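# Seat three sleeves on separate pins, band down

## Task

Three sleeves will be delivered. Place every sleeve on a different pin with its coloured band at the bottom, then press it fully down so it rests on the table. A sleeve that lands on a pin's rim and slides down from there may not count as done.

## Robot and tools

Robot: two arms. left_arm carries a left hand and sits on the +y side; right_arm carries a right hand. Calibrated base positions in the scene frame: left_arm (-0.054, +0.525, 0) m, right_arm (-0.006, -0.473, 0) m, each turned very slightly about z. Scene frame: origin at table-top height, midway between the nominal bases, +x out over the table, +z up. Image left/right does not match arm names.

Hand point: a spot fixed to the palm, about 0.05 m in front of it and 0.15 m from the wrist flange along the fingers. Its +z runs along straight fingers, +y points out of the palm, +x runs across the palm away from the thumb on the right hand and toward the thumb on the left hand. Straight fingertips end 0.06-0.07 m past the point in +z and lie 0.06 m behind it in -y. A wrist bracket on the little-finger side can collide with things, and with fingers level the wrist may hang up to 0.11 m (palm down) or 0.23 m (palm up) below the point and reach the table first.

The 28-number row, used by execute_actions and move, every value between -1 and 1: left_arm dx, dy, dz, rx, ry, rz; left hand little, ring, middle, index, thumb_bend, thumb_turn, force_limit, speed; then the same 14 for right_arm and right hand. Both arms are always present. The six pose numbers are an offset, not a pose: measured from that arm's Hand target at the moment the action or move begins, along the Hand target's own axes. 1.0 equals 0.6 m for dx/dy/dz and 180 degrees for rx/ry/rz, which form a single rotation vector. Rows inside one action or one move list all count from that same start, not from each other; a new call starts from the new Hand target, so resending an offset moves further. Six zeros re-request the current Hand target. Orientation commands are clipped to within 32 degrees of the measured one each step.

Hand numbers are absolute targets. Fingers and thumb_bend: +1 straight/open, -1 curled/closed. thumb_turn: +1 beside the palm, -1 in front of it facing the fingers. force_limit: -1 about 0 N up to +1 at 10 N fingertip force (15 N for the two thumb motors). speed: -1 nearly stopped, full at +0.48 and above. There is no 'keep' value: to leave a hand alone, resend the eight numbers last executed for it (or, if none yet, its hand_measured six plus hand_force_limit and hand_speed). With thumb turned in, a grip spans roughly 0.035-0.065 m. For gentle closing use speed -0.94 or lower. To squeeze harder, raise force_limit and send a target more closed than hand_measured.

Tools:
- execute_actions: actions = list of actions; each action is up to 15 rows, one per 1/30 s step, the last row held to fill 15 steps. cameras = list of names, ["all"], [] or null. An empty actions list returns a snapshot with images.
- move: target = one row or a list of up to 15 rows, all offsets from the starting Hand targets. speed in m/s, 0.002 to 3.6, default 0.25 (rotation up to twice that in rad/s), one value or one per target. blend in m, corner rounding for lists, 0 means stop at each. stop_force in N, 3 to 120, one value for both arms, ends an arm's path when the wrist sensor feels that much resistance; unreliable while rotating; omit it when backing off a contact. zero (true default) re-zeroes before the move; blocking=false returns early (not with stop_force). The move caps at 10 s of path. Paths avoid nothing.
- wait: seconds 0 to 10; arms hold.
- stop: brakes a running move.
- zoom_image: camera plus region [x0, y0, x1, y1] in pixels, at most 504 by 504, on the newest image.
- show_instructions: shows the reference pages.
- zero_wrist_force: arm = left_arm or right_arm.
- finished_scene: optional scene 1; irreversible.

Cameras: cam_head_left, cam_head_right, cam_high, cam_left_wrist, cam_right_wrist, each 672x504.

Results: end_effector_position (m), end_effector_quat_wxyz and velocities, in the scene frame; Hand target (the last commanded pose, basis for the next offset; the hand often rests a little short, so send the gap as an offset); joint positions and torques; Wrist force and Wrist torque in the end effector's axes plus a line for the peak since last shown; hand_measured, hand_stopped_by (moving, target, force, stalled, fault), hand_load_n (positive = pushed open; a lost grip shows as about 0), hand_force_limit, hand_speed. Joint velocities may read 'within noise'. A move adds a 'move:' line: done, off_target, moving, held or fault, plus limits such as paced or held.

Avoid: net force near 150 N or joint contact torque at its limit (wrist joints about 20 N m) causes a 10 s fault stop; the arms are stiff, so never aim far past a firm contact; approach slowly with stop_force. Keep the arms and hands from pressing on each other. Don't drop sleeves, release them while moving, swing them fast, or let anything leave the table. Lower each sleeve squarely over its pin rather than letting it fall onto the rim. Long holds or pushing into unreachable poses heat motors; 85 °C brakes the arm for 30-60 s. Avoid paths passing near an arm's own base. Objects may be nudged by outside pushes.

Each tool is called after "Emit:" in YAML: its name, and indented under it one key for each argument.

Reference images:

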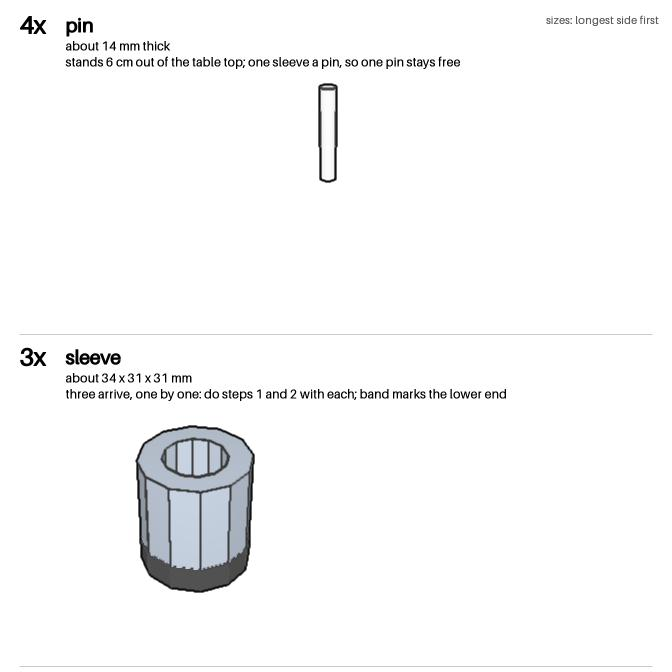

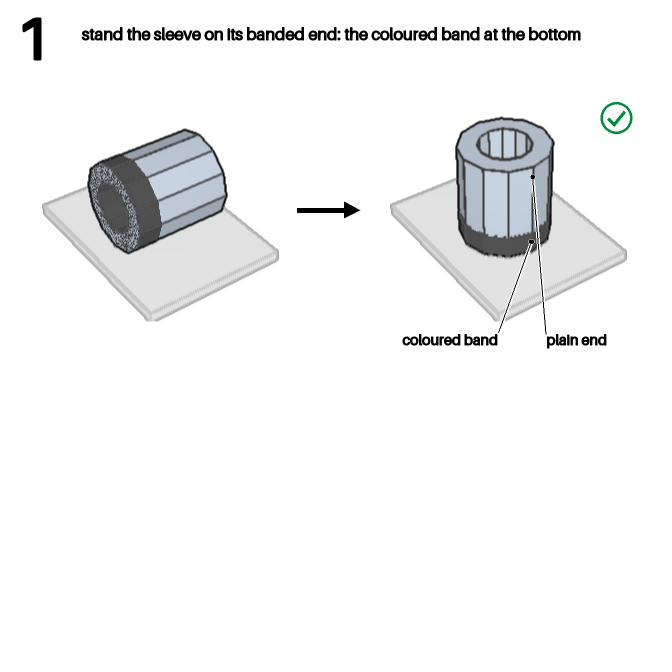

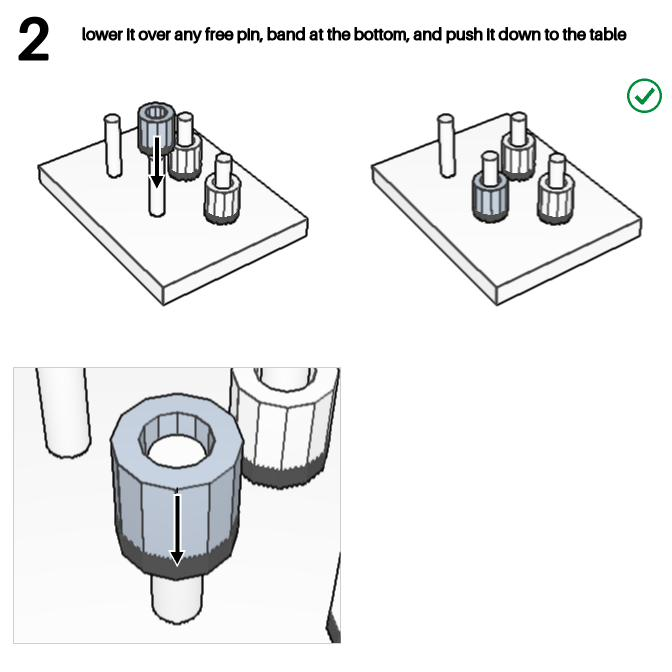

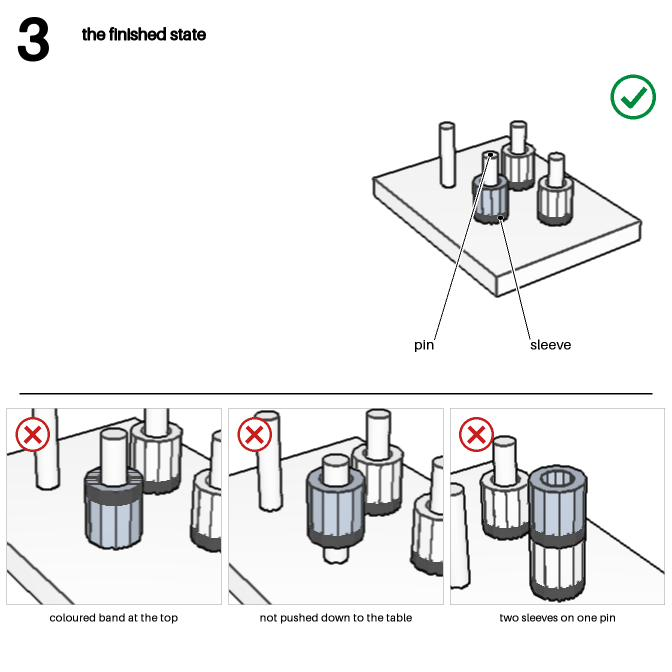

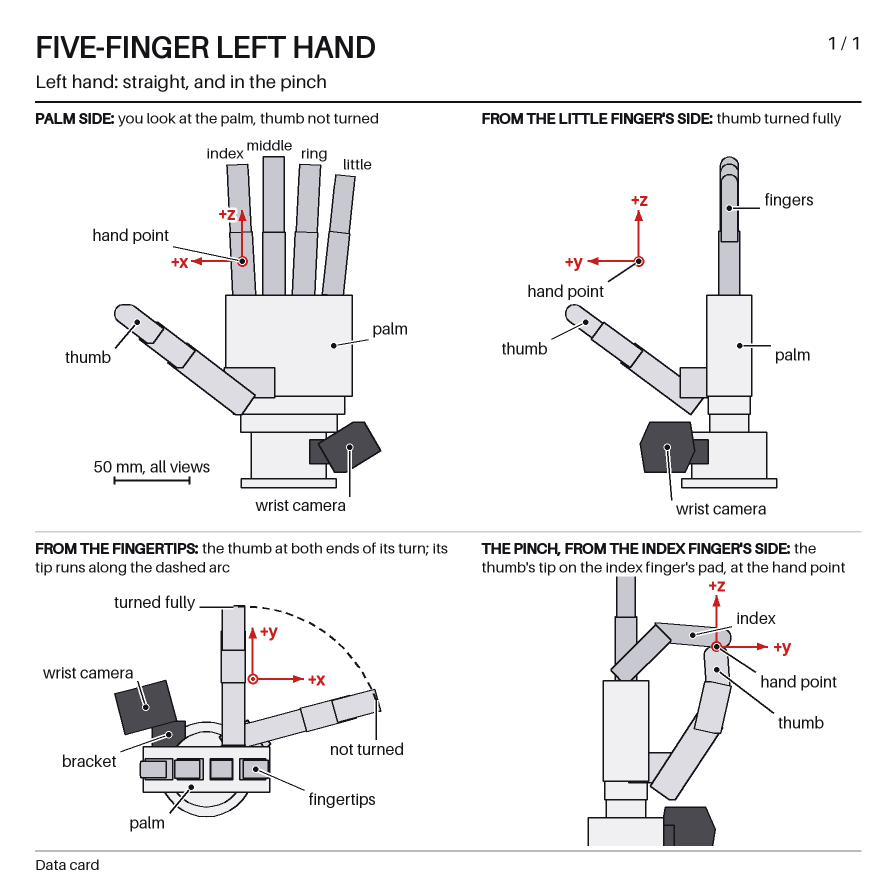

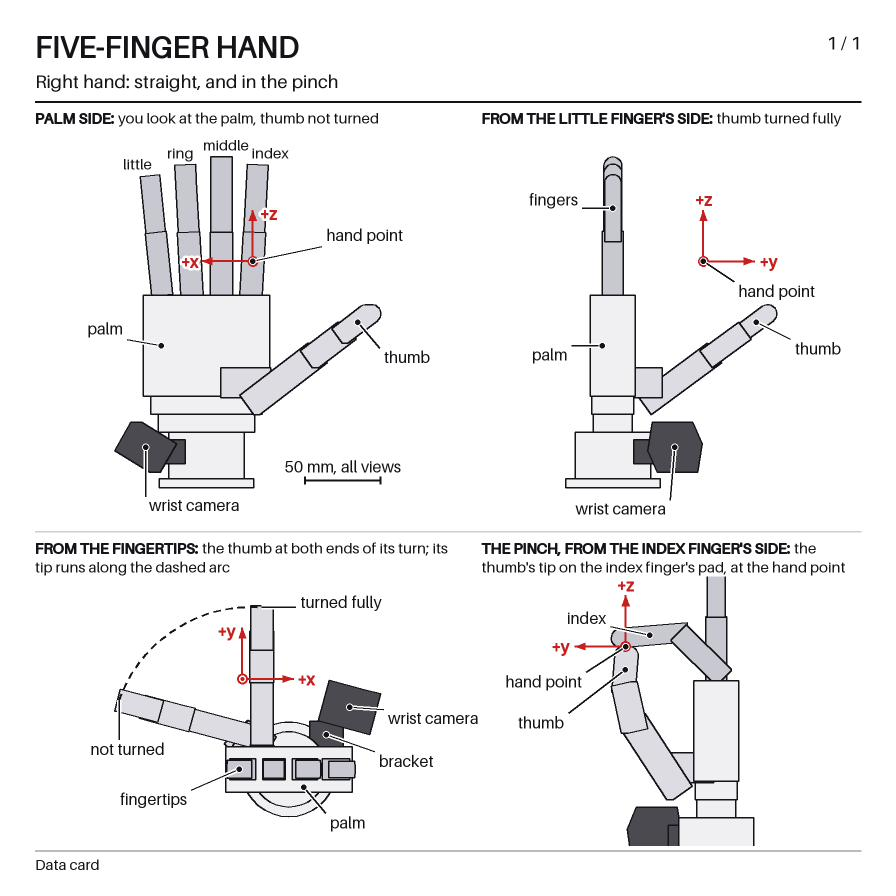

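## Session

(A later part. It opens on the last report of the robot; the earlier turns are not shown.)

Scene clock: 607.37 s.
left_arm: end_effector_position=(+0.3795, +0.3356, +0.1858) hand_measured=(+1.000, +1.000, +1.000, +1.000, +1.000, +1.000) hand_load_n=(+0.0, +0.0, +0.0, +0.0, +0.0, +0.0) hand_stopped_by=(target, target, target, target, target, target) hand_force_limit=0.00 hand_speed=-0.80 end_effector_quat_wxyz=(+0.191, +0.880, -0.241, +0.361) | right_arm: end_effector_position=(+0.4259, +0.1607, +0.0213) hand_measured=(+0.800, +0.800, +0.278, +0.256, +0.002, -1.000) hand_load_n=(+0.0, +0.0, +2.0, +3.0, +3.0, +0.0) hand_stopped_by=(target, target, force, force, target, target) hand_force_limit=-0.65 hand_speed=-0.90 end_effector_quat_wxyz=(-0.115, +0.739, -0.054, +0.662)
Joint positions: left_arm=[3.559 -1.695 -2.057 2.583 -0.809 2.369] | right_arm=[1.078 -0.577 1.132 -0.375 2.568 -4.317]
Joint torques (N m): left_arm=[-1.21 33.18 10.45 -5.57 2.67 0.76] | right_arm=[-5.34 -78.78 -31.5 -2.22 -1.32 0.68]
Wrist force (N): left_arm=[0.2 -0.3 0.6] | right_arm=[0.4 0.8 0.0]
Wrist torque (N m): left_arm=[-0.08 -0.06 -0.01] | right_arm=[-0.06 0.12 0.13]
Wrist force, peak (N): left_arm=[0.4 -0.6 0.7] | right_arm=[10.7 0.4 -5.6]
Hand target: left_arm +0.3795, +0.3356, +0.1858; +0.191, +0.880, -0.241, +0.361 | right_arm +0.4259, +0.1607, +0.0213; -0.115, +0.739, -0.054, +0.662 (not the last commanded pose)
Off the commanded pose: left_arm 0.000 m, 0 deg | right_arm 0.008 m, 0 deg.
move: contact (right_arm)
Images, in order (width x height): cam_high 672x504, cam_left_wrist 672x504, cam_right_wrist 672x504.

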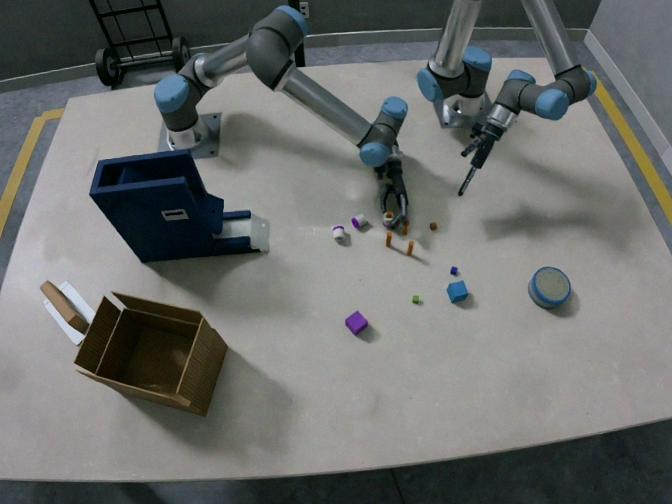

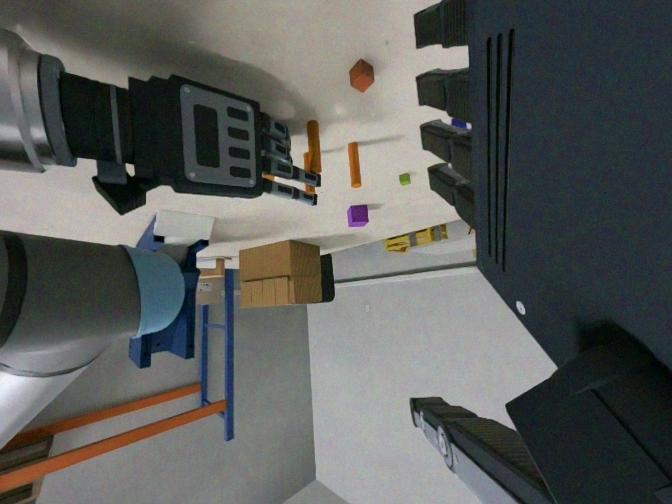

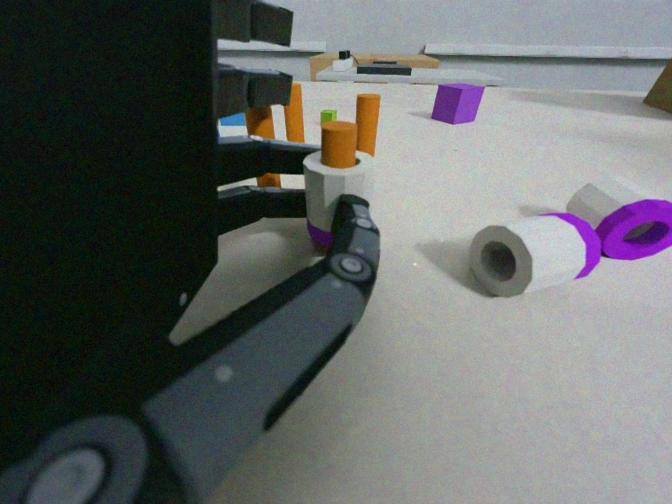

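Emit:
move:
  target: [0,0,0,0,0,0,1,1,1,1,1,1,0,-0.8,0.0064,-0.0016,-0.0007,0,0,0,0.8,0.8,-0.15,-0.2,0.0,-1,-0.65,-0.9]
  speed: 0.03

Emit:
execute_actions:
  actions:
    - [[0,0,0,0,0,0,1,1,1,1,1,1,0,-0.8,0,0,0,0,0,0,0.3,0.3,-0.15,-0.2,0.0,-1,-0.5,0.0]]

Emit:
move:
  target: [0,0,0,0,0,0,1,1,1,1,1,1,0,-0.8,-0.0274,0.0068,0.0028,0,0,0,0.3,0.3,-0.15,-0.2,0.0,-1,-0.5,0.0]
  speed: 0.02
  stop_force: 4
  cameras: ["cam_right_wrist", "cam_high", "cam_left_wrist"]

Emit:
zoom_image:
  camera: "cam_right_wrist"
  region: [250, 130, 390, 290]

Scene clock: 616.83 s.
left_arm: end_effector_position=(+0.3795, +0.3356, +0.1858) hand_measured=(+1.000, +1.000, +1.000, +1.000, +1.000, +1.000) hand_load_n=(+0.0, +0.0, -0.5, +0.0, +0.0, +0.0) hand_stopped_by=(target, target, target, target, target, target) hand_force_limit=0.00 hand_speed=-0.80 end_effector_quat_wxyz=(+0.191, +0.880, -0.241, +0.361) | right_arm: end_effector_position=(+0.4259, +0.1607, +0.0253) hand_measured=(+0.800, +0.800, +0.278, +0.256, +0.002, -1.000) hand_load_n=(+0.0, +0.0, +2.0, +3.0, +3.5, +0.5) hand_stopped_by=(target, target, force, force, target, target) hand_force_limit=-0.65 hand_speed=-0.90 end_effector_quat_wxyz=(-0.115, +0.739, -0.054, +0.662)
Joint positions: left_arm=[3.559 -1.695 -2.057 2.583 -0.809 2.369] | right_arm=[1.078 -0.583 1.131 -0.368 2.568 -4.317]
Joint torques (N m): left_arm=[-0.53 33.22 10.32 -5.5 2.61 0.94] | right_arm=[6.06 -69.67 -31.04 0.29 1.78 0.53]
Wrist force (N): left_arm=[0.2 -0.3 0.5] | right_arm=[-0.2 1.0 -0.5]
Wrist torque (N m): left_arm=[-0.09 -0.06 0.00] | right_arm=[-0.05 0.08 0.12]
Wrist force, peak (N): left_arm=[0.4 -0.5 0.9] | right_arm=[-0.3 1.4 -0.4]
Hand target: left_arm +0.3795, +0.3356, +0.1858; +0.191, +0.880, -0.241, +0.361 | right_arm +0.4259, +0.1607, +0.0253; -0.115, +0.739, -0.054, +0.662
Off the commanded pose: left_arm 0.000 m, 0 deg | right_arm 0.000 m, 0 deg.
move: done

Scene clock: 617.53 s.
left_arm: end_effector_position=(+0.3795, +0.3356, +0.1858) hand_measured=(+1.000, +1.000, +1.000, +1.000, +1.000, +1.000) hand_load_n=(+0.0, +0.0, +0.0, +0.0, +0.0, +0.0) hand_stopped_by=(target, target, target, target, target, target) hand_force_limit=0.00 hand_speed=-0.80 end_effector_quat_wxyz=(+0.191, +0.880, -0.241, +0.361) | right_arm: end_effector_position=(+0.4259, +0.1607, +0.0253) hand_measured=(+0.300, +0.300, +0.278, +0.256, +0.002, -1.000) hand_load_n=(+0.0, +0.0, +2.0, +3.0, +3.0, +0.0) hand_stopped_by=(target, target, force, force, target, target) hand_force_limit=-0.50 hand_speed=0.00 end_effector_quat_wxyz=(-0.115, +0.739, -0.054, +0.662)
Joint positions: left_arm=[3.559 -1.695 -2.057 2.583 -0.809 2.369] | right_arm=[1.078 -0.583 1.131 -0.369 2.568 -4.317]
Joint torques (N m): left_arm=[-1.06 32.71 10.25 -5.59 2.74 0.82] | right_arm=[5.89 -54.06 -27.86 -2.71 1.83 1.28]
Wrist force (N): left_arm=[0.3 -0.5 0.6] | right_arm=[1.0 1.5 -0.6]
Wrist torque (N m): left_arm=[-0.12 -0.08 0.00] | right_arm=[-0.03 0.09 0.15]
Wrist force, peak (N): left_arm=[0.4 -0.6 0.7] | right_arm=[0.5 2.0 -0.5]
Hand target: left_arm +0.3795, +0.3356, +0.1858; +0.191, +0.880, -0.241, +0.361 | right_arm +0.4259, +0.1607, +0.0253; -0.115, +0.739, -0.054, +0.662
Off the commanded pose: left_arm 0.000 m, 0 deg | right_arm 0.000 m, 0 deg.

Scene clock: 619.17 s.
left_arm: end_effector_position=(+0.3795, +0.3356, +0.1858) hand_measured=(+1.000, +1.000, +1.000, +1.000, +1.000, +1.000) hand_load_n=(+0.0, +0.0, +0.0, +0.0, +0.0, +0.0) hand_stopped_by=(target, target, target, target, target, target) hand_force_limit=0.00 hand_speed=-0.80 end_effector_quat_wxyz=(+0.191, +0.880, -0.241, +0.361) | right_arm: end_effector_position=(+0.4259, +0.1607, +0.0135) hand_measured=(+0.300, +0.300, +0.278, +0.256, +0.002, -1.000) hand_load_n=(+0.0, +0.0, +2.5, +2.5, +3.0, +0.5) hand_stopped_by=(target, target, force, force, target, target) hand_force_limit=-0.50 hand_speed=0.00 end_effector_quat_wxyz=(-0.115, +0.739, -0.054, +0.662)
Joint positions: left_arm=[3.559 -1.695 -2.057 2.583 -0.809 2.369] | right_arm=[1.078 -0.566 1.133 -0.387 2.568 -4.317]
Joint torques (N m): left_arm=[-0.88 34.2 11.25 -5.64 2.66 0.8] | right_arm=[3.39 -76.92 -21.04 0.56 1.37 1.15]
Wrist force (N): left_arm=[0.3 -0.4 0.6] | right_arm=[2.8 0.1 -1.0]
Wrist torque (N m): left_arm=[-0.11 -0.08 0.01] | right_arm=[-0.03 0.18 0.14]
Wrist force, peak (N): left_arm=[0.2 -0.4 0.8] | right_arm=[11.1 -0.1 -2.4]
Hand target: left_arm +0.3795, +0.3356, +0.1858; +0.191, +0.880, -0.241, +0.361 | right_arm +0.4259, +0.1607, +0.0135; -0.115, +0.739, -0.054, +0.662 (not the last commanded pose)
Off the commanded pose: left_arm 0.000 m, 0 deg | right_arm 0.005 m, 0 deg.
move: contact (right_arm)
Images, in order (width x height): cam_high 672x504, cam_left_wrist 672x504, cam_right_wrist 672x504.

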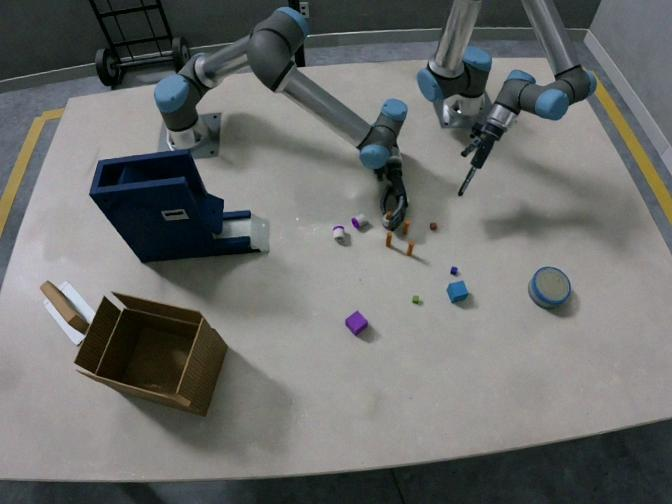

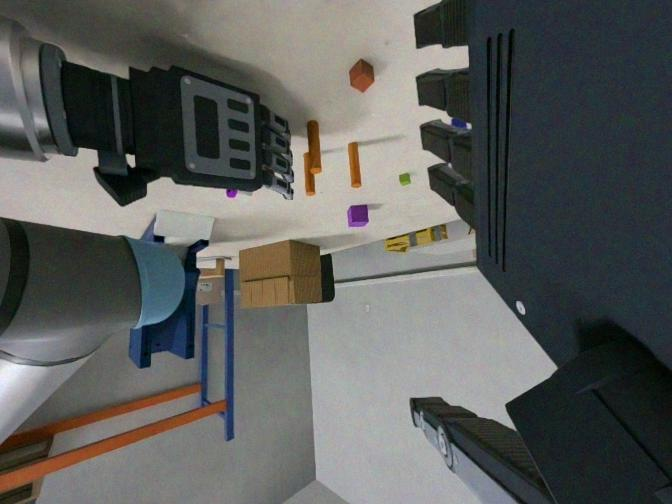

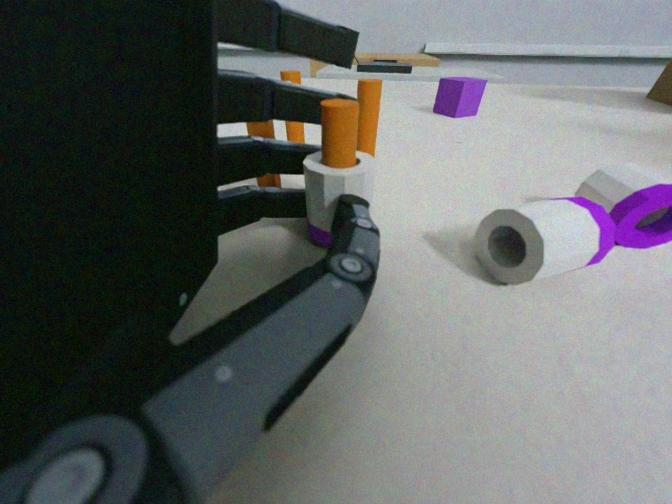

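Scaled by 3.150 from the camera's 672x504 image, which has a finer 960x720 frame.

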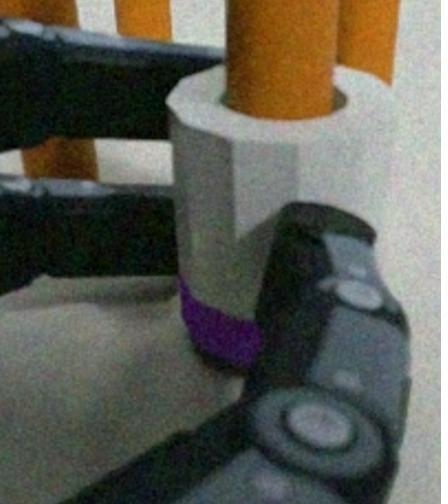

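Emit:
execute_actions:
  actions:
    - [[0,0,0,0,0,0,1,1,1,1,1,1,0,-0.8,0,0,0,0,0,0,0.3,0.3,0.42,0.42,0.2,-1,-0.5,-0.6]]
  cameras: ["cam_right_wrist"]

Emit:
zoom_image:
  camera: "cam_right_wrist"
  region: [250, 130, 390, 290]

Scene clock: 622.60 s.
left_arm: end_effector_position=(+0.3795, +0.3356, +0.1858) hand_measured=(+1.000, +1.000, +1.000, +1.000, +1.000, +1.000) hand_load_n=(+0.0, +0.0, +0.0, +0.0, +0.0, +0.0) hand_stopped_by=(target, target, target, target, target, target) hand_force_limit=0.00 hand_speed=-0.80 end_effector_quat_wxyz=(+0.191, +0.880, -0.241, +0.361) | right_arm: end_effector_position=(+0.4259, +0.1607, +0.0135) hand_measured=(+0.300, +0.300, +0.420, +0.420, +0.200, -1.000) hand_load_n=(+0.0, +0.0, +0.0, +0.0, +0.0, +0.0) hand_stopped_by=(target, target, target, target, target, target) hand_force_limit=-0.50 hand_speed=-0.60 end_effector_quat_wxyz=(-0.115, +0.739, -0.054, +0.662)
Joint positions: left_arm=[3.559 -1.695 -2.057 2.583 -0.809 2.369] | right_arm=[1.078 -0.566 1.133 -0.387 2.568 -4.317]
Joint torques (N m): left_arm=[-0.68 33.56 11.28 -5.36 2.62 0.84] | right_arm=[3.48 -74.44 -26.89 -1.81 1.44 1.19]
Wrist force (N): left_arm=[0.2 -0.5 0.6] | right_arm=[1.4 1.8 0.7]
Wrist torque (N m): left_arm=[-0.12 -0.07 0.00] | right_arm=[-0.03 0.01 0.18]
Wrist force, peak (N): left_arm=[0.2 -0.5 0.8] | right_arm=[4.0 1.9 -1.5]
Hand target: left_arm +0.3795, +0.3356, +0.1858; +0.191, +0.880, -0.241, +0.361 | right_arm +0.4259, +0.1607, +0.0135; -0.115, +0.739, -0.054, +0.662
Off the commanded pose: left_arm 0.000 m, 0 deg | right_arm 0.000 m, 0 deg.
Images, in order (width x height): cam_right_wrist 672x504.

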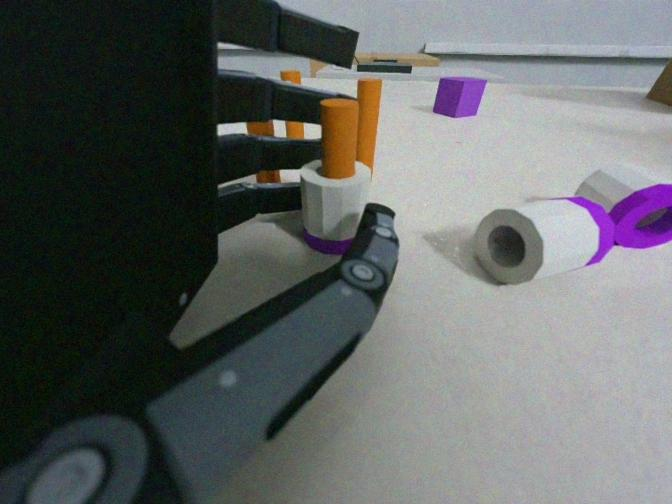

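Scaled by 3.150 from the camera's 672x504 image, which has a finer 960x720 frame.

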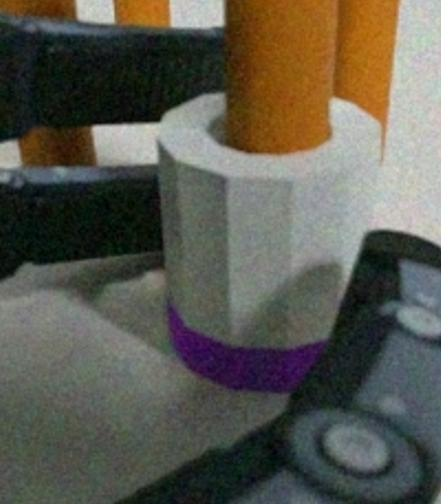

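Emit:
move:
  target:
    - [0,0,0,0,0,0,1,1,1,1,1,1,0,-0.8,0.161,-0.0402,-0.0163,0,0,0,0.3,0.3,0.42,0.42,0.2,-1,-0.5,-0.6]
    - [0,0,0,0,0,0,1,1,1,1,1,1,0,-0.8,0.2452,0.184,-0.0192,-0.0978,-0.0344,0.4261,0.3,0.3,0.42,0.42,0.2,-1,-0.5,-0.6]
  speed: 0.25
  blend: [0.02,0]

Emit:
execute_actions:
  actions:
    - [[0,0,0,0,0,0,1,1,1,1,1,1,0,-0.8,0,0,0,0,0,0,0.8,0.8,0.6,0.6,0.0,-1,-0.5,0.2]]
  cameras: ["all"]

Emit:
zoom_image:
  camera: "cam_high"
  region: [310, 170, 430, 290]

Emit:
zoom_image:
  camera: "cam_left_wrist"
  region: [200, 100, 380, 220]

Scene clock: 649.57 s.
left_arm: end_effector_position=(+0.3795, +0.3356, +0.1858) hand_measured=(+1.000, +1.000, +1.000, +1.000, +1.000, +1.000) hand_load_n=(+0.0, +0.0, +0.0, +0.0, +0.0, +0.0) hand_stopped_by=(target, target, target, target, target, target) hand_force_limit=0.00 hand_speed=-0.80 end_effector_quat_wxyz=(+0.191, +0.880, -0.241, +0.361) | right_arm: end_effector_position=(+0.4399, +0.0187, +0.1302) hand_measured=(+0.300, +0.300, +0.420, +0.420, +0.200, -1.000) hand_load_n=(+0.0, +0.0, +0.0, +0.0, +0.0, +0.0) hand_stopped_by=(target, target, target, target, target, target) hand_force_limit=-0.50 hand_speed=-0.60 end_effector_quat_wxyz=(-0.396, +0.586, -0.586, +0.396)
Joint positions: left_arm=[3.559 -1.695 -2.057 2.583 -0.809 2.369] | right_arm=[0.811 -1.082 1.538 0.085 2.329 -2.75]
Joint torques (N m): left_arm=[-0.95 33.62 11.05 -5.57 2.68 0.88] | right_arm=[2.43 -36.73 -27.31 -1.56 3.17 1.34]
Wrist force (N): left_arm=[0.3 -0.3 0.4] | right_arm=[-0.4 -0.1 -1.0]
Wrist torque (N m): left_arm=[-0.08 -0.07 0.00] | right_arm=[0.13 -0.08 -0.23]
Wrist force, peak (N): left_arm=[0.5 -0.6 0.8] | right_arm=[2.8 1.2 0.4]
Hand target: left_arm +0.3795, +0.3356, +0.1858; +0.191, +0.880, -0.241, +0.361 | right_arm +0.4399, +0.0187, +0.1301; -0.396, +0.586, -0.586, +0.396
Off the commanded pose: left_arm 0.000 m, 0 deg | right_arm 0.000 m, 0 deg.
move: done

Scene clock: 650.27 s.
left_arm: end_effector_position=(+0.3795, +0.3356, +0.1858) hand_measured=(+1.000, +1.000, +1.000, +1.000, +1.000, +1.000) hand_load_n=(+0.0, +0.0, +0.0, +0.0, +0.0, +0.0) hand_stopped_by=(target, target, target, target, target, target) hand_force_limit=0.00 hand_speed=-0.80 end_effector_quat_wxyz=(+0.191, +0.880, -0.241, +0.361) | right_arm: end_effector_position=(+0.4399, +0.0187, +0.1302) hand_measured=(+0.800, +0.800, +0.600, +0.600, +0.000, -1.000) hand_load_n=(+0.0, +0.0, +0.0, +0.0, +0.0, +0.0) hand_stopped_by=(target, target, target, target, target, target) hand_force_limit=-0.50 hand_speed=0.20 end_effector_quat_wxyz=(-0.396, +0.586, -0.586, +0.396)
Joint positions: left_arm=[3.559 -1.695 -2.057 2.583 -0.809 2.369] | right_arm=[0.811 -1.082 1.538 0.085 2.329 -2.75]
Joint torques (N m): left_arm=[-0.04 34.61 10.5 -5.57 2.72 0.74] | right_arm=[5.1 -35.29 -27.07 -0.41 2.14 1.1]
Wrist force (N): left_arm=[0.0 -0.5 0.6] | right_arm=[-0.3 0.0 -0.8]
Wrist torque (N m): left_arm=[-0.12 -0.03 -0.01] | right_arm=[0.13 -0.10 -0.21]
Wrist force, peak (N): left_arm=[0.3 -0.4 0.8] | right_arm=[-0.3 0.2 -0.9]
Hand target: left_arm +0.3795, +0.3356, +0.1858; +0.191, +0.880, -0.241, +0.361 | right_arm +0.4399, +0.0187, +0.1301; -0.396, +0.586, -0.586, +0.396
Off the commanded pose: left_arm 0.000 m, 0 deg | right_arm 0.000 m, 0 deg.

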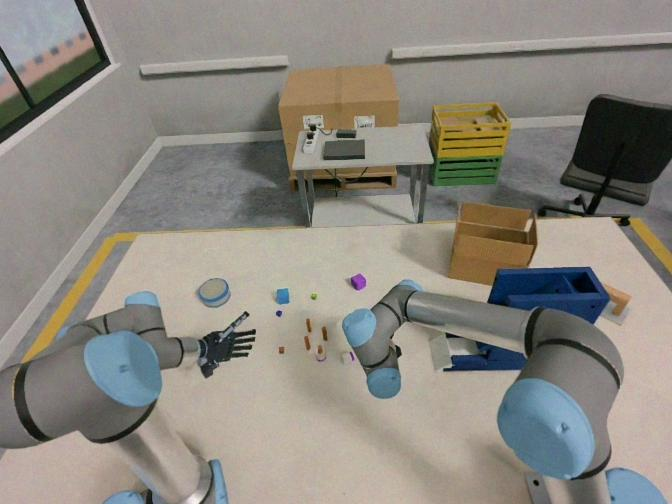

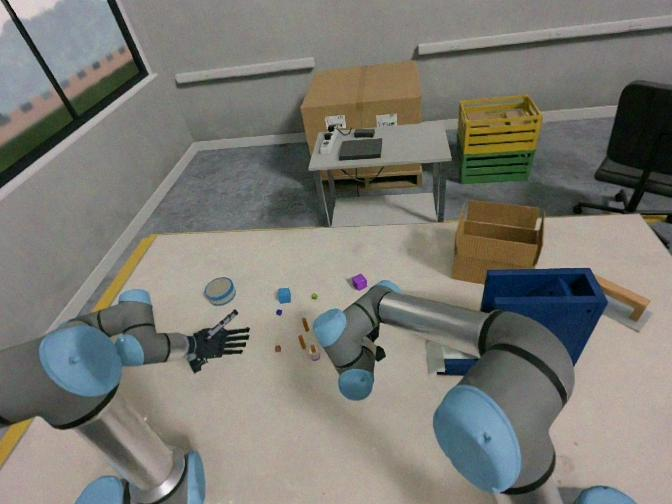

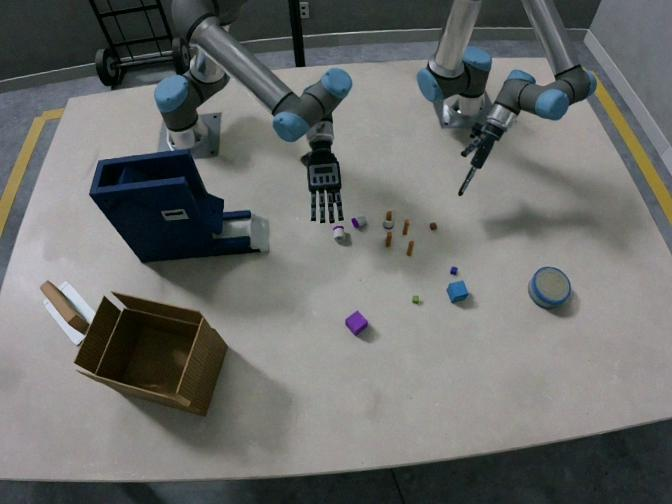

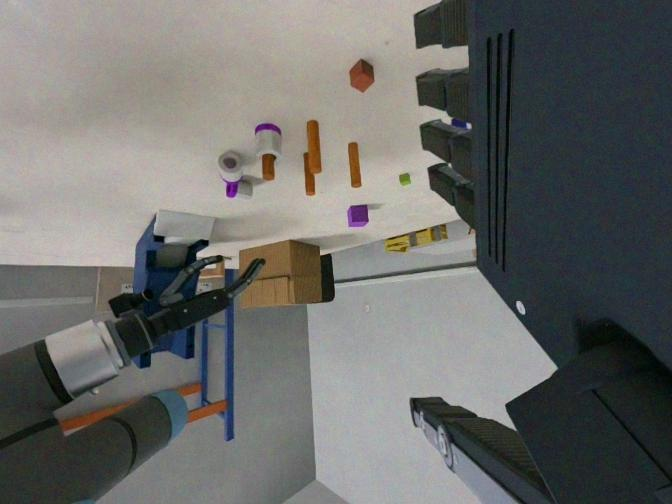

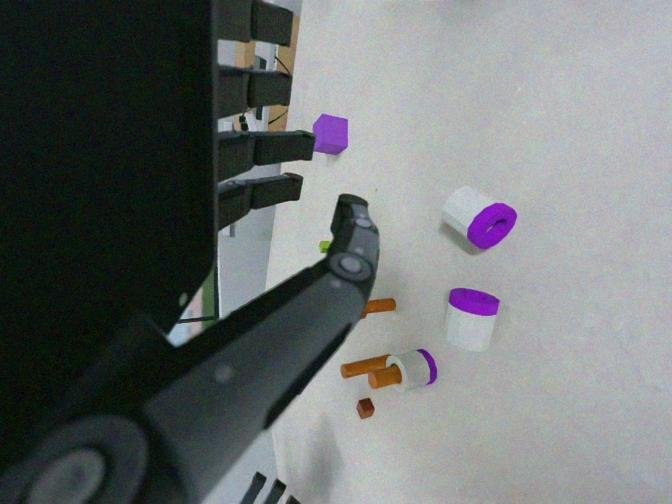

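Scaled by 4.200 from the camera's 672x504 image, which has a finer 960x720 frame.

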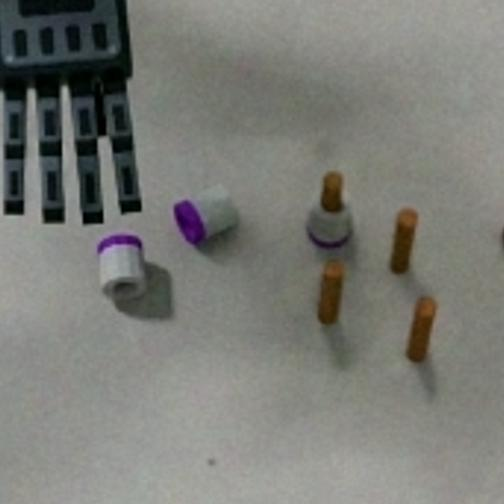

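Scaled by 2.800 from the camera's 672x504 image, which has a finer 960x720 frame.

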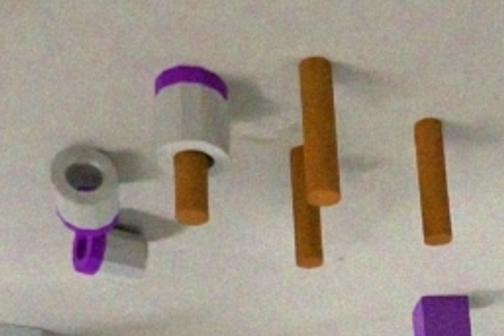

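Emit:
move:
  target: [0,0,0,0,0,0,1,1,1,1,1,1,0,-0.8,-0.0147,0.1687,0.0775,0,0,0,0.8,0.8,0.6,0.6,0.0,-1,-0.5,0.2]
  speed: 0.06
  stop_force: 4
  cameras: ["cam_right_wrist"]

Emit:
zoom_image:
  camera: "cam_right_wrist"
  region: [220, 80, 472, 332]

Scene clock: 663.80 s.
left_arm: end_effector_position=(+0.3795, +0.3356, +0.1858) hand_measured=(+1.000, +1.000, +1.000, +1.000, +1.000, +1.000) hand_load_n=(+0.0, +0.0, +0.0, +0.0, +0.0, +0.0) hand_stopped_by=(target, target, target, target, target, target) hand_force_limit=0.00 hand_speed=-0.80 end_effector_quat_wxyz=(+0.191, +0.880, -0.241, +0.361) | right_arm: end_effector_position=(+0.4451, +0.0275, +0.0189) hand_measured=(+0.800, +0.800, +0.600, +0.600, +0.000, -1.000) hand_load_n=(+0.0, +0.0, +0.0, +0.0, +0.0, +0.0) hand_stopped_by=(target, target, target, target, target, target) hand_force_limit=-0.50 hand_speed=0.20 end_effector_quat_wxyz=(-0.396, +0.586, -0.586, +0.396)
Joint positions: left_arm=[3.559 -1.695 -2.057 2.583 -0.809 2.369] | right_arm=[0.814 -0.92 1.601 -0.138 2.333 -2.748]
Joint torques (N m): left_arm=[-0.15 33.75 11.2 -5.56 2.58 0.88] | right_arm=[1.15 -63.81 -28.12 2.58 2.09 -1.07]
Wrist force (N): left_arm=[0.3 -0.5 0.4] | right_arm=[-0.2 0.0 -0.6]
Wrist torque (N m): left_arm=[-0.11 -0.09 0.01] | right_arm=[0.10 -0.10 -0.21]
Wrist force, peak (N): left_arm=[0.3 -0.7 0.8] | right_arm=[-0.3 -0.6 -0.9]
Hand target: left_arm +0.3795, +0.3356, +0.1858; +0.191, +0.880, -0.241, +0.361 | right_arm +0.4451, +0.0275, +0.0189; -0.396, +0.586, -0.586, +0.396
Off the commanded pose: left_arm 0.000 m, 0 deg | right_arm 0.000 m, 0 deg.
move: done
Images, in order (width x height): cam_right_wrist 672x504.

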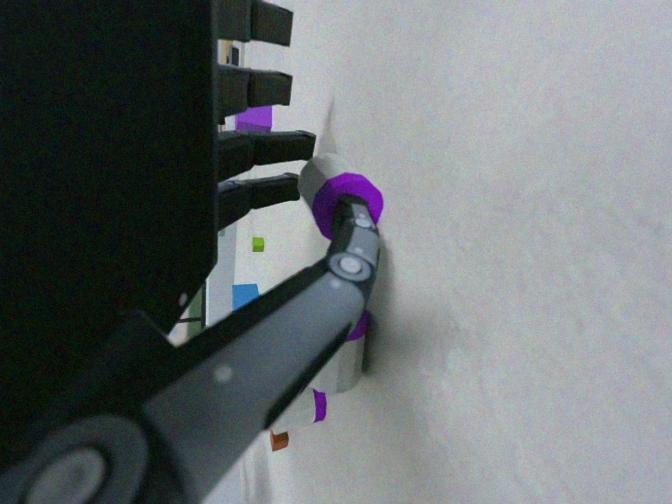

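Scaled by 2.000 from the camera's 672x504 image, which has a finer 960x720 frame.

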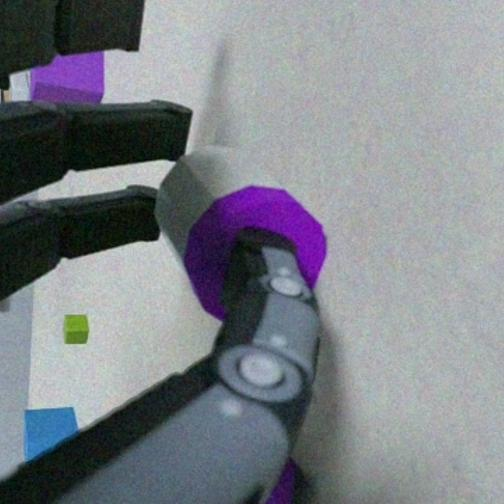

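Emit:
execute_actions:
  actions:
    - [[0,0,0,0,0,0,1,1,1,1,1,1,0,-0.8,0,0,0,0,0,0,0.8,0.8,-0.2,-0.2,0.0,-1,-0.55,-0.8]]
    - [[0,0,0,0,0,0,1,1,1,1,1,1,0,-0.8,0,0,0,0,0,0,0.8,0.8,-0.2,-0.2,0.0,-1,-0.55,-0.8]]
    - [[0,0,0,0,0,0,1,1,1,1,1,1,0,-0.8,0,0,0,0,0,0,0.8,0.8,-0.2,-0.2,0.0,-1,-0.55,-0.8]]
  cameras: ["cam_right_wrist", "cam_high"]

Emit:
zoom_image:
  camera: "cam_right_wrist"
  region: [220, 80, 472, 332]

Scene clock: 667.63 s.
left_arm: end_effector_position=(+0.3795, +0.3356, +0.1858) hand_measured=(+1.000, +1.000, +1.000, +1.000, +1.000, +1.000) hand_load_n=(+0.0, +0.0, -0.5, +0.0, +0.0, +0.0) hand_stopped_by=(target, target, target, target, target, target) hand_force_limit=0.00 hand_speed=-0.80 end_effector_quat_wxyz=(+0.191, +0.880, -0.241, +0.361) | right_arm: end_effector_position=(+0.4451, +0.0275, +0.0189) hand_measured=(+0.800, +0.800, +0.362, +0.362, +0.000, -1.000) hand_load_n=(+0.0, +0.0, +3.5, +2.0, +3.0, -1.0) hand_stopped_by=(target, target, force, force, target, target) hand_force_limit=-0.55 hand_speed=-0.80 end_effector_quat_wxyz=(-0.396, +0.586, -0.586, +0.396)
Joint positions: left_arm=[3.559 -1.695 -2.057 2.583 -0.809 2.369] | right_arm=[0.814 -0.92 1.6 -0.138 2.333 -2.748]
Joint torques (N m): left_arm=[-0.23 34.03 10.03 -5.6 2.72 0.79] | right_arm=[-5.22 -44.38 -14.08 2.7 -0.54 -1.1]
Wrist force (N): left_arm=[0.2 -0.5 0.4] | right_arm=[0.3 -3.4 -2.8]
Wrist torque (N m): left_arm=[-0.10 -0.07 -0.01] | right_arm=[0.15 -0.09 -0.24]
Wrist force, peak (N): left_arm=[0.5 -0.5 0.7] | right_arm=[-0.1 -4.1 -1.9]
Hand target: left_arm +0.3795, +0.3356, +0.1858; +0.191, +0.880, -0.241, +0.361 | right_arm +0.4451, +0.0275, +0.0189; -0.396, +0.586, -0.586, +0.396
Off the commanded pose: left_arm 0.000 m, 0 deg | right_arm 0.000 m, 0 deg.
Images, in order (width x height): cam_high 672x504, cam_right_wrist 672x504.

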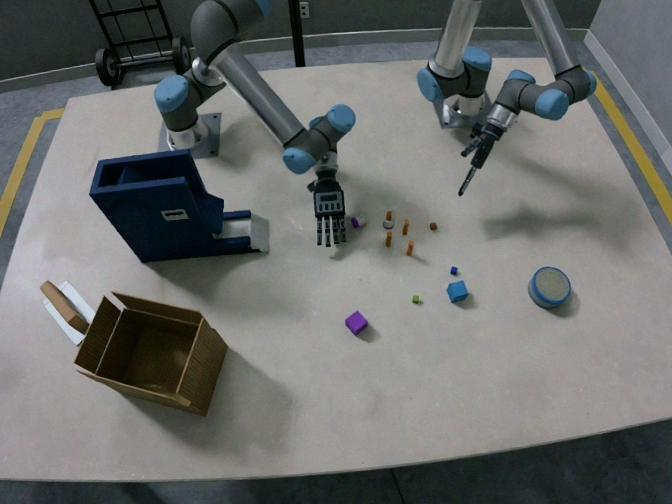

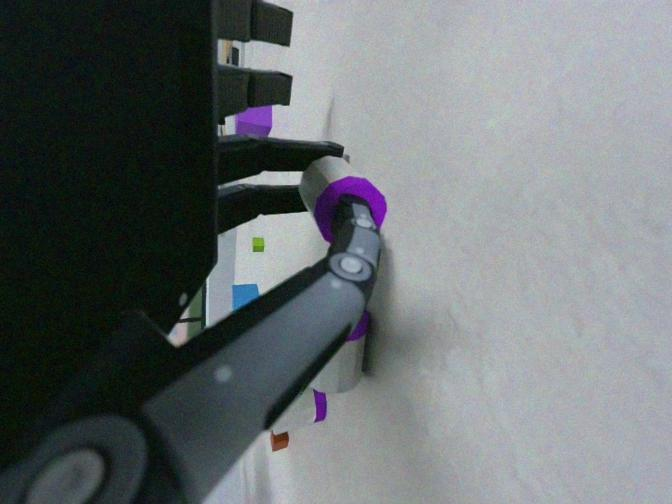

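Scaled by 2.000 from the camera's 672x504 image, which has a finer 960x720 frame.

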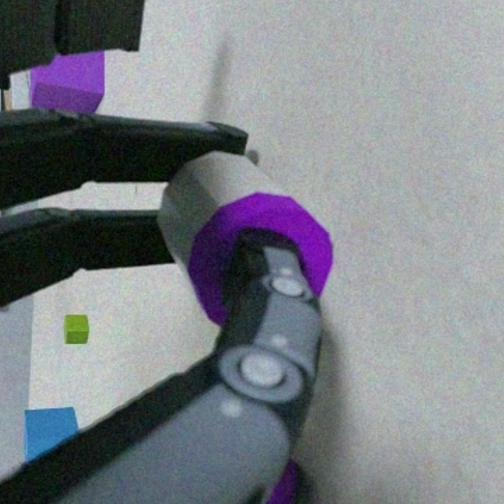

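Emit:
move:
  target:
    - [0,0,0,0,0,0,1,1,1,1,1,1,0,-0.8,0,-0.0619,-0.0249,0,0,0,0.8,0.8,-0.2,-0.2,0.0,-1,-0.55,-0.8]
    - [0,0,0,0,0,0,1,1,1,1,1,1,0,-0.8,0.1292,-0.046,-0.0645,0,0.3351,0.1349,0.8,0.8,-0.2,-0.2,0.0,-1,-0.55,-0.8]
  speed: 0.15
  blend: [0.01,0]
  cameras: ["cam_right_wrist", "cam_high"]

Emit:
zoom_image:
  camera: "cam_right_wrist"
  region: [220, 80, 472, 332]

Scene clock: 678.07 s.
left_arm: end_effector_position=(+0.3795, +0.3356, +0.1858) hand_measured=(+1.000, +1.000, +1.000, +1.000, +1.000, +1.000) hand_load_n=(+0.0, +0.0, +0.0, +0.0, +0.0, +0.0) hand_stopped_by=(target, target, target, target, target, target) hand_force_limit=0.00 hand_speed=-0.80 end_effector_quat_wxyz=(+0.191, +0.880, -0.241, +0.361) | right_arm: end_effector_position=(+0.4288, -0.0223, +0.0590) hand_measured=(+0.800, +0.800, +0.362, +0.362, +0.002, -1.000) hand_load_n=(-0.5, +0.0, +2.5, +2.0, +4.5, +0.0) hand_stopped_by=(target, target, force, force, target, target) hand_force_limit=-0.55 hand_speed=-0.80 end_effector_quat_wxyz=(+0.230, -0.340, +0.756, -0.510)
Joint positions: left_arm=[3.559 -1.695 -2.057 2.583 -0.809 2.369] | right_arm=[0.902 -0.542 1.057 1.255 2.75 -1.356]
Joint torques (N m): left_arm=[0.73 33.58 10.02 -5.48 2.47 0.83] | right_arm=[-2.5 -76.13 -8.97 2.38 2.93 1.13]
Wrist force (N): left_arm=[0.3 -0.6 0.5] | right_arm=[-0.9 0.1 -0.7]
Wrist torque (N m): left_arm=[-0.12 -0.09 0.01] | right_arm=[0.05 0.00 -0.17]
Wrist force, peak (N): left_arm=[0.6 -0.5 0.7] | right_arm=[-0.2 -4.3 -2.9]
Hand target: left_arm +0.3795, +0.3356, +0.1858; +0.191, +0.880, -0.241, +0.361 | right_arm +0.4288, -0.0223, +0.0591; +0.230, -0.340, +0.756, -0.510 (not the last commanded pose)
Off the commanded pose: left_arm 0.000 m, 0 deg | right_arm 0.029 m, 23 deg.
move: held (right_arm; a check stopped the path); path passed 1 of 2 targets; limits=held
pose unreachable (right arm): on one or more control steps of this call, first in action 0 (counted from 0), this arm could not follow its commanded pose, so it was not sent that pose on those steps. It may still have moved: this result reports where it is.
cause: moving toward the commanded pose would bring two parts of the arm too close to each other (joints 4 (wrist 1) to 6 (wrist 3) lie between them).
Images, in order (width x height): cam_high 672x504, cam_right_wrist 672x504.

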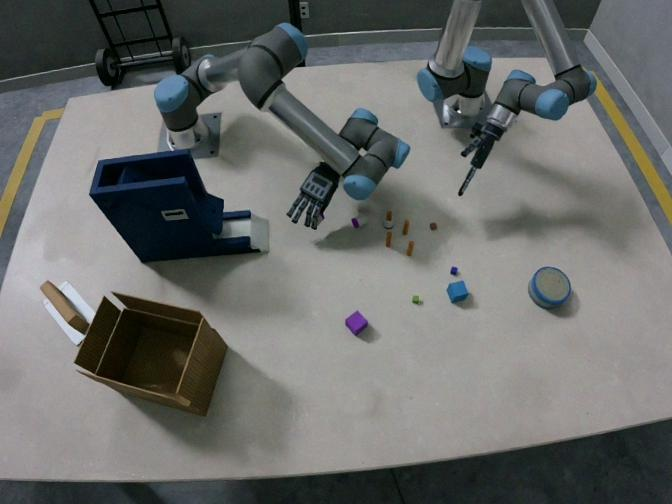

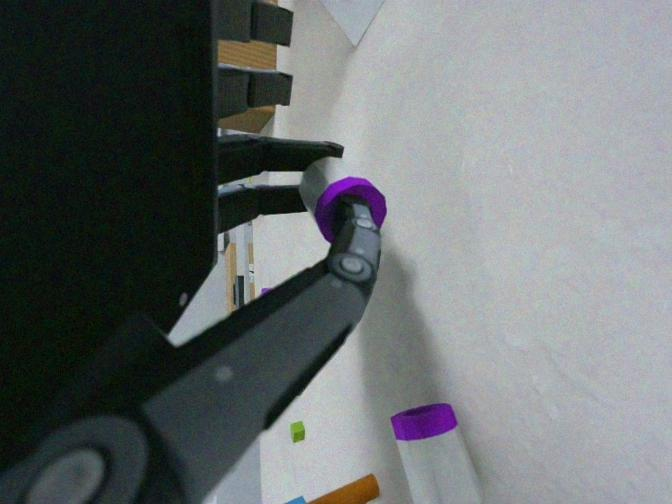

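Scaled by 2.000 from the camera's 672x504 image, which has a finer 960x720 frame.

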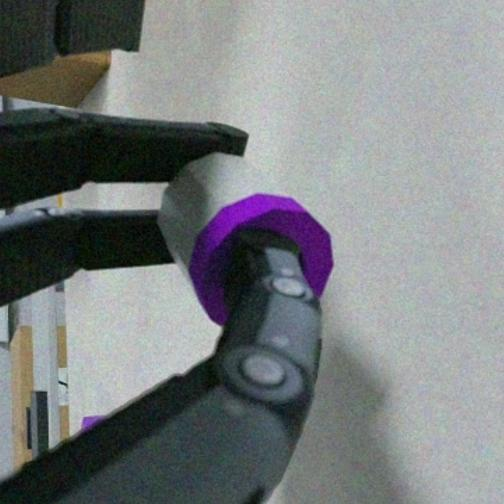

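Emit:
move:
  target: [0,0,0,0,0,0,1,1,1,1,1,1,0,-0.8,0,0.0665,0.0268,0,0,0,0.8,0.8,-0.2,-0.2,0.0,-1,-0.55,-0.8]
  speed: 0.03
  stop_force: 3
  cameras: ["cam_right_wrist"]

Emit:
zoom_image:
  camera: "cam_right_wrist"
  region: [220, 80, 472, 332]

Scene clock: 689.43 s.
left_arm: end_effector_position=(+0.3795, +0.3356, +0.1858) hand_measured=(+1.000, +1.000, +1.000, +1.000, +1.000, +1.000) hand_load_n=(+0.0, +0.0, +0.0, +0.0, +0.0, +0.0) hand_stopped_by=(target, target, target, target, target, target) hand_force_limit=0.00 hand_speed=-0.80 end_effector_quat_wxyz=(+0.191, +0.880, -0.241, +0.361) | right_arm: end_effector_position=(+0.4288, -0.0224, +0.0212) hand_measured=(+0.800, +0.800, +0.362, +0.362, +0.002, -1.000) hand_load_n=(-0.5, +0.0, +2.5, +0.5, +2.5, +0.0) hand_stopped_by=(target, target, force, force, target, target) hand_force_limit=-0.55 hand_speed=-0.80 end_effector_quat_wxyz=(+0.230, -0.340, +0.756, -0.510)
Joint positions: left_arm=[3.559 -1.695 -2.057 2.583 -0.809 2.369] | right_arm=[0.902 -0.49 1.06 1.2 2.75 -1.356]
Joint torques (N m): left_arm=[0.75 34.08 10.65 -5.52 2.57 0.93] | right_arm=[3.74 -76.43 -7.2 6.21 -0.41 0.26]
Wrist force (N): left_arm=[0.2 -0.6 0.6] | right_arm=[-0.6 0.1 -0.8]
Wrist torque (N m): left_arm=[-0.13 -0.05 0.00] | right_arm=[0.06 -0.05 -0.16]
Wrist force, peak (N): left_arm=[0.2 -0.7 0.8] | right_arm=[-0.3 -5.3 -2.2]
Hand target: left_arm +0.3795, +0.3356, +0.1858; +0.191, +0.880, -0.241, +0.361 | right_arm +0.4288, -0.0224, +0.0212; +0.230, -0.340, +0.756, -0.510 (not the last commanded pose)
Off the commanded pose: left_arm 0.000 m, 0 deg | right_arm 0.005 m, 0 deg.
move: contact (right_arm)
Images, in order (width x height): cam_right_wrist 672x504.

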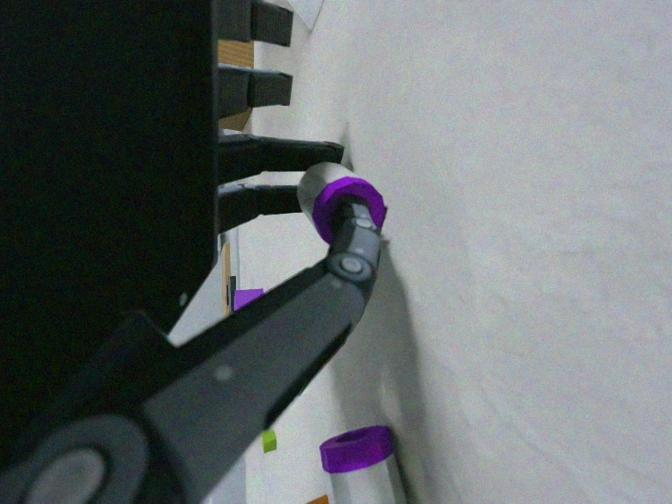

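Scaled by 2.000 from the camera's 672x504 image, which has a finer 960x720 frame.

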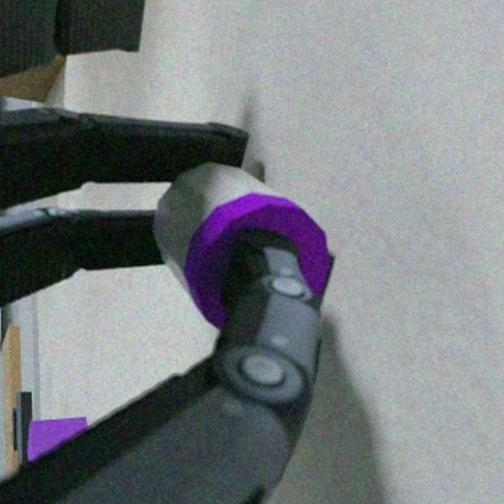

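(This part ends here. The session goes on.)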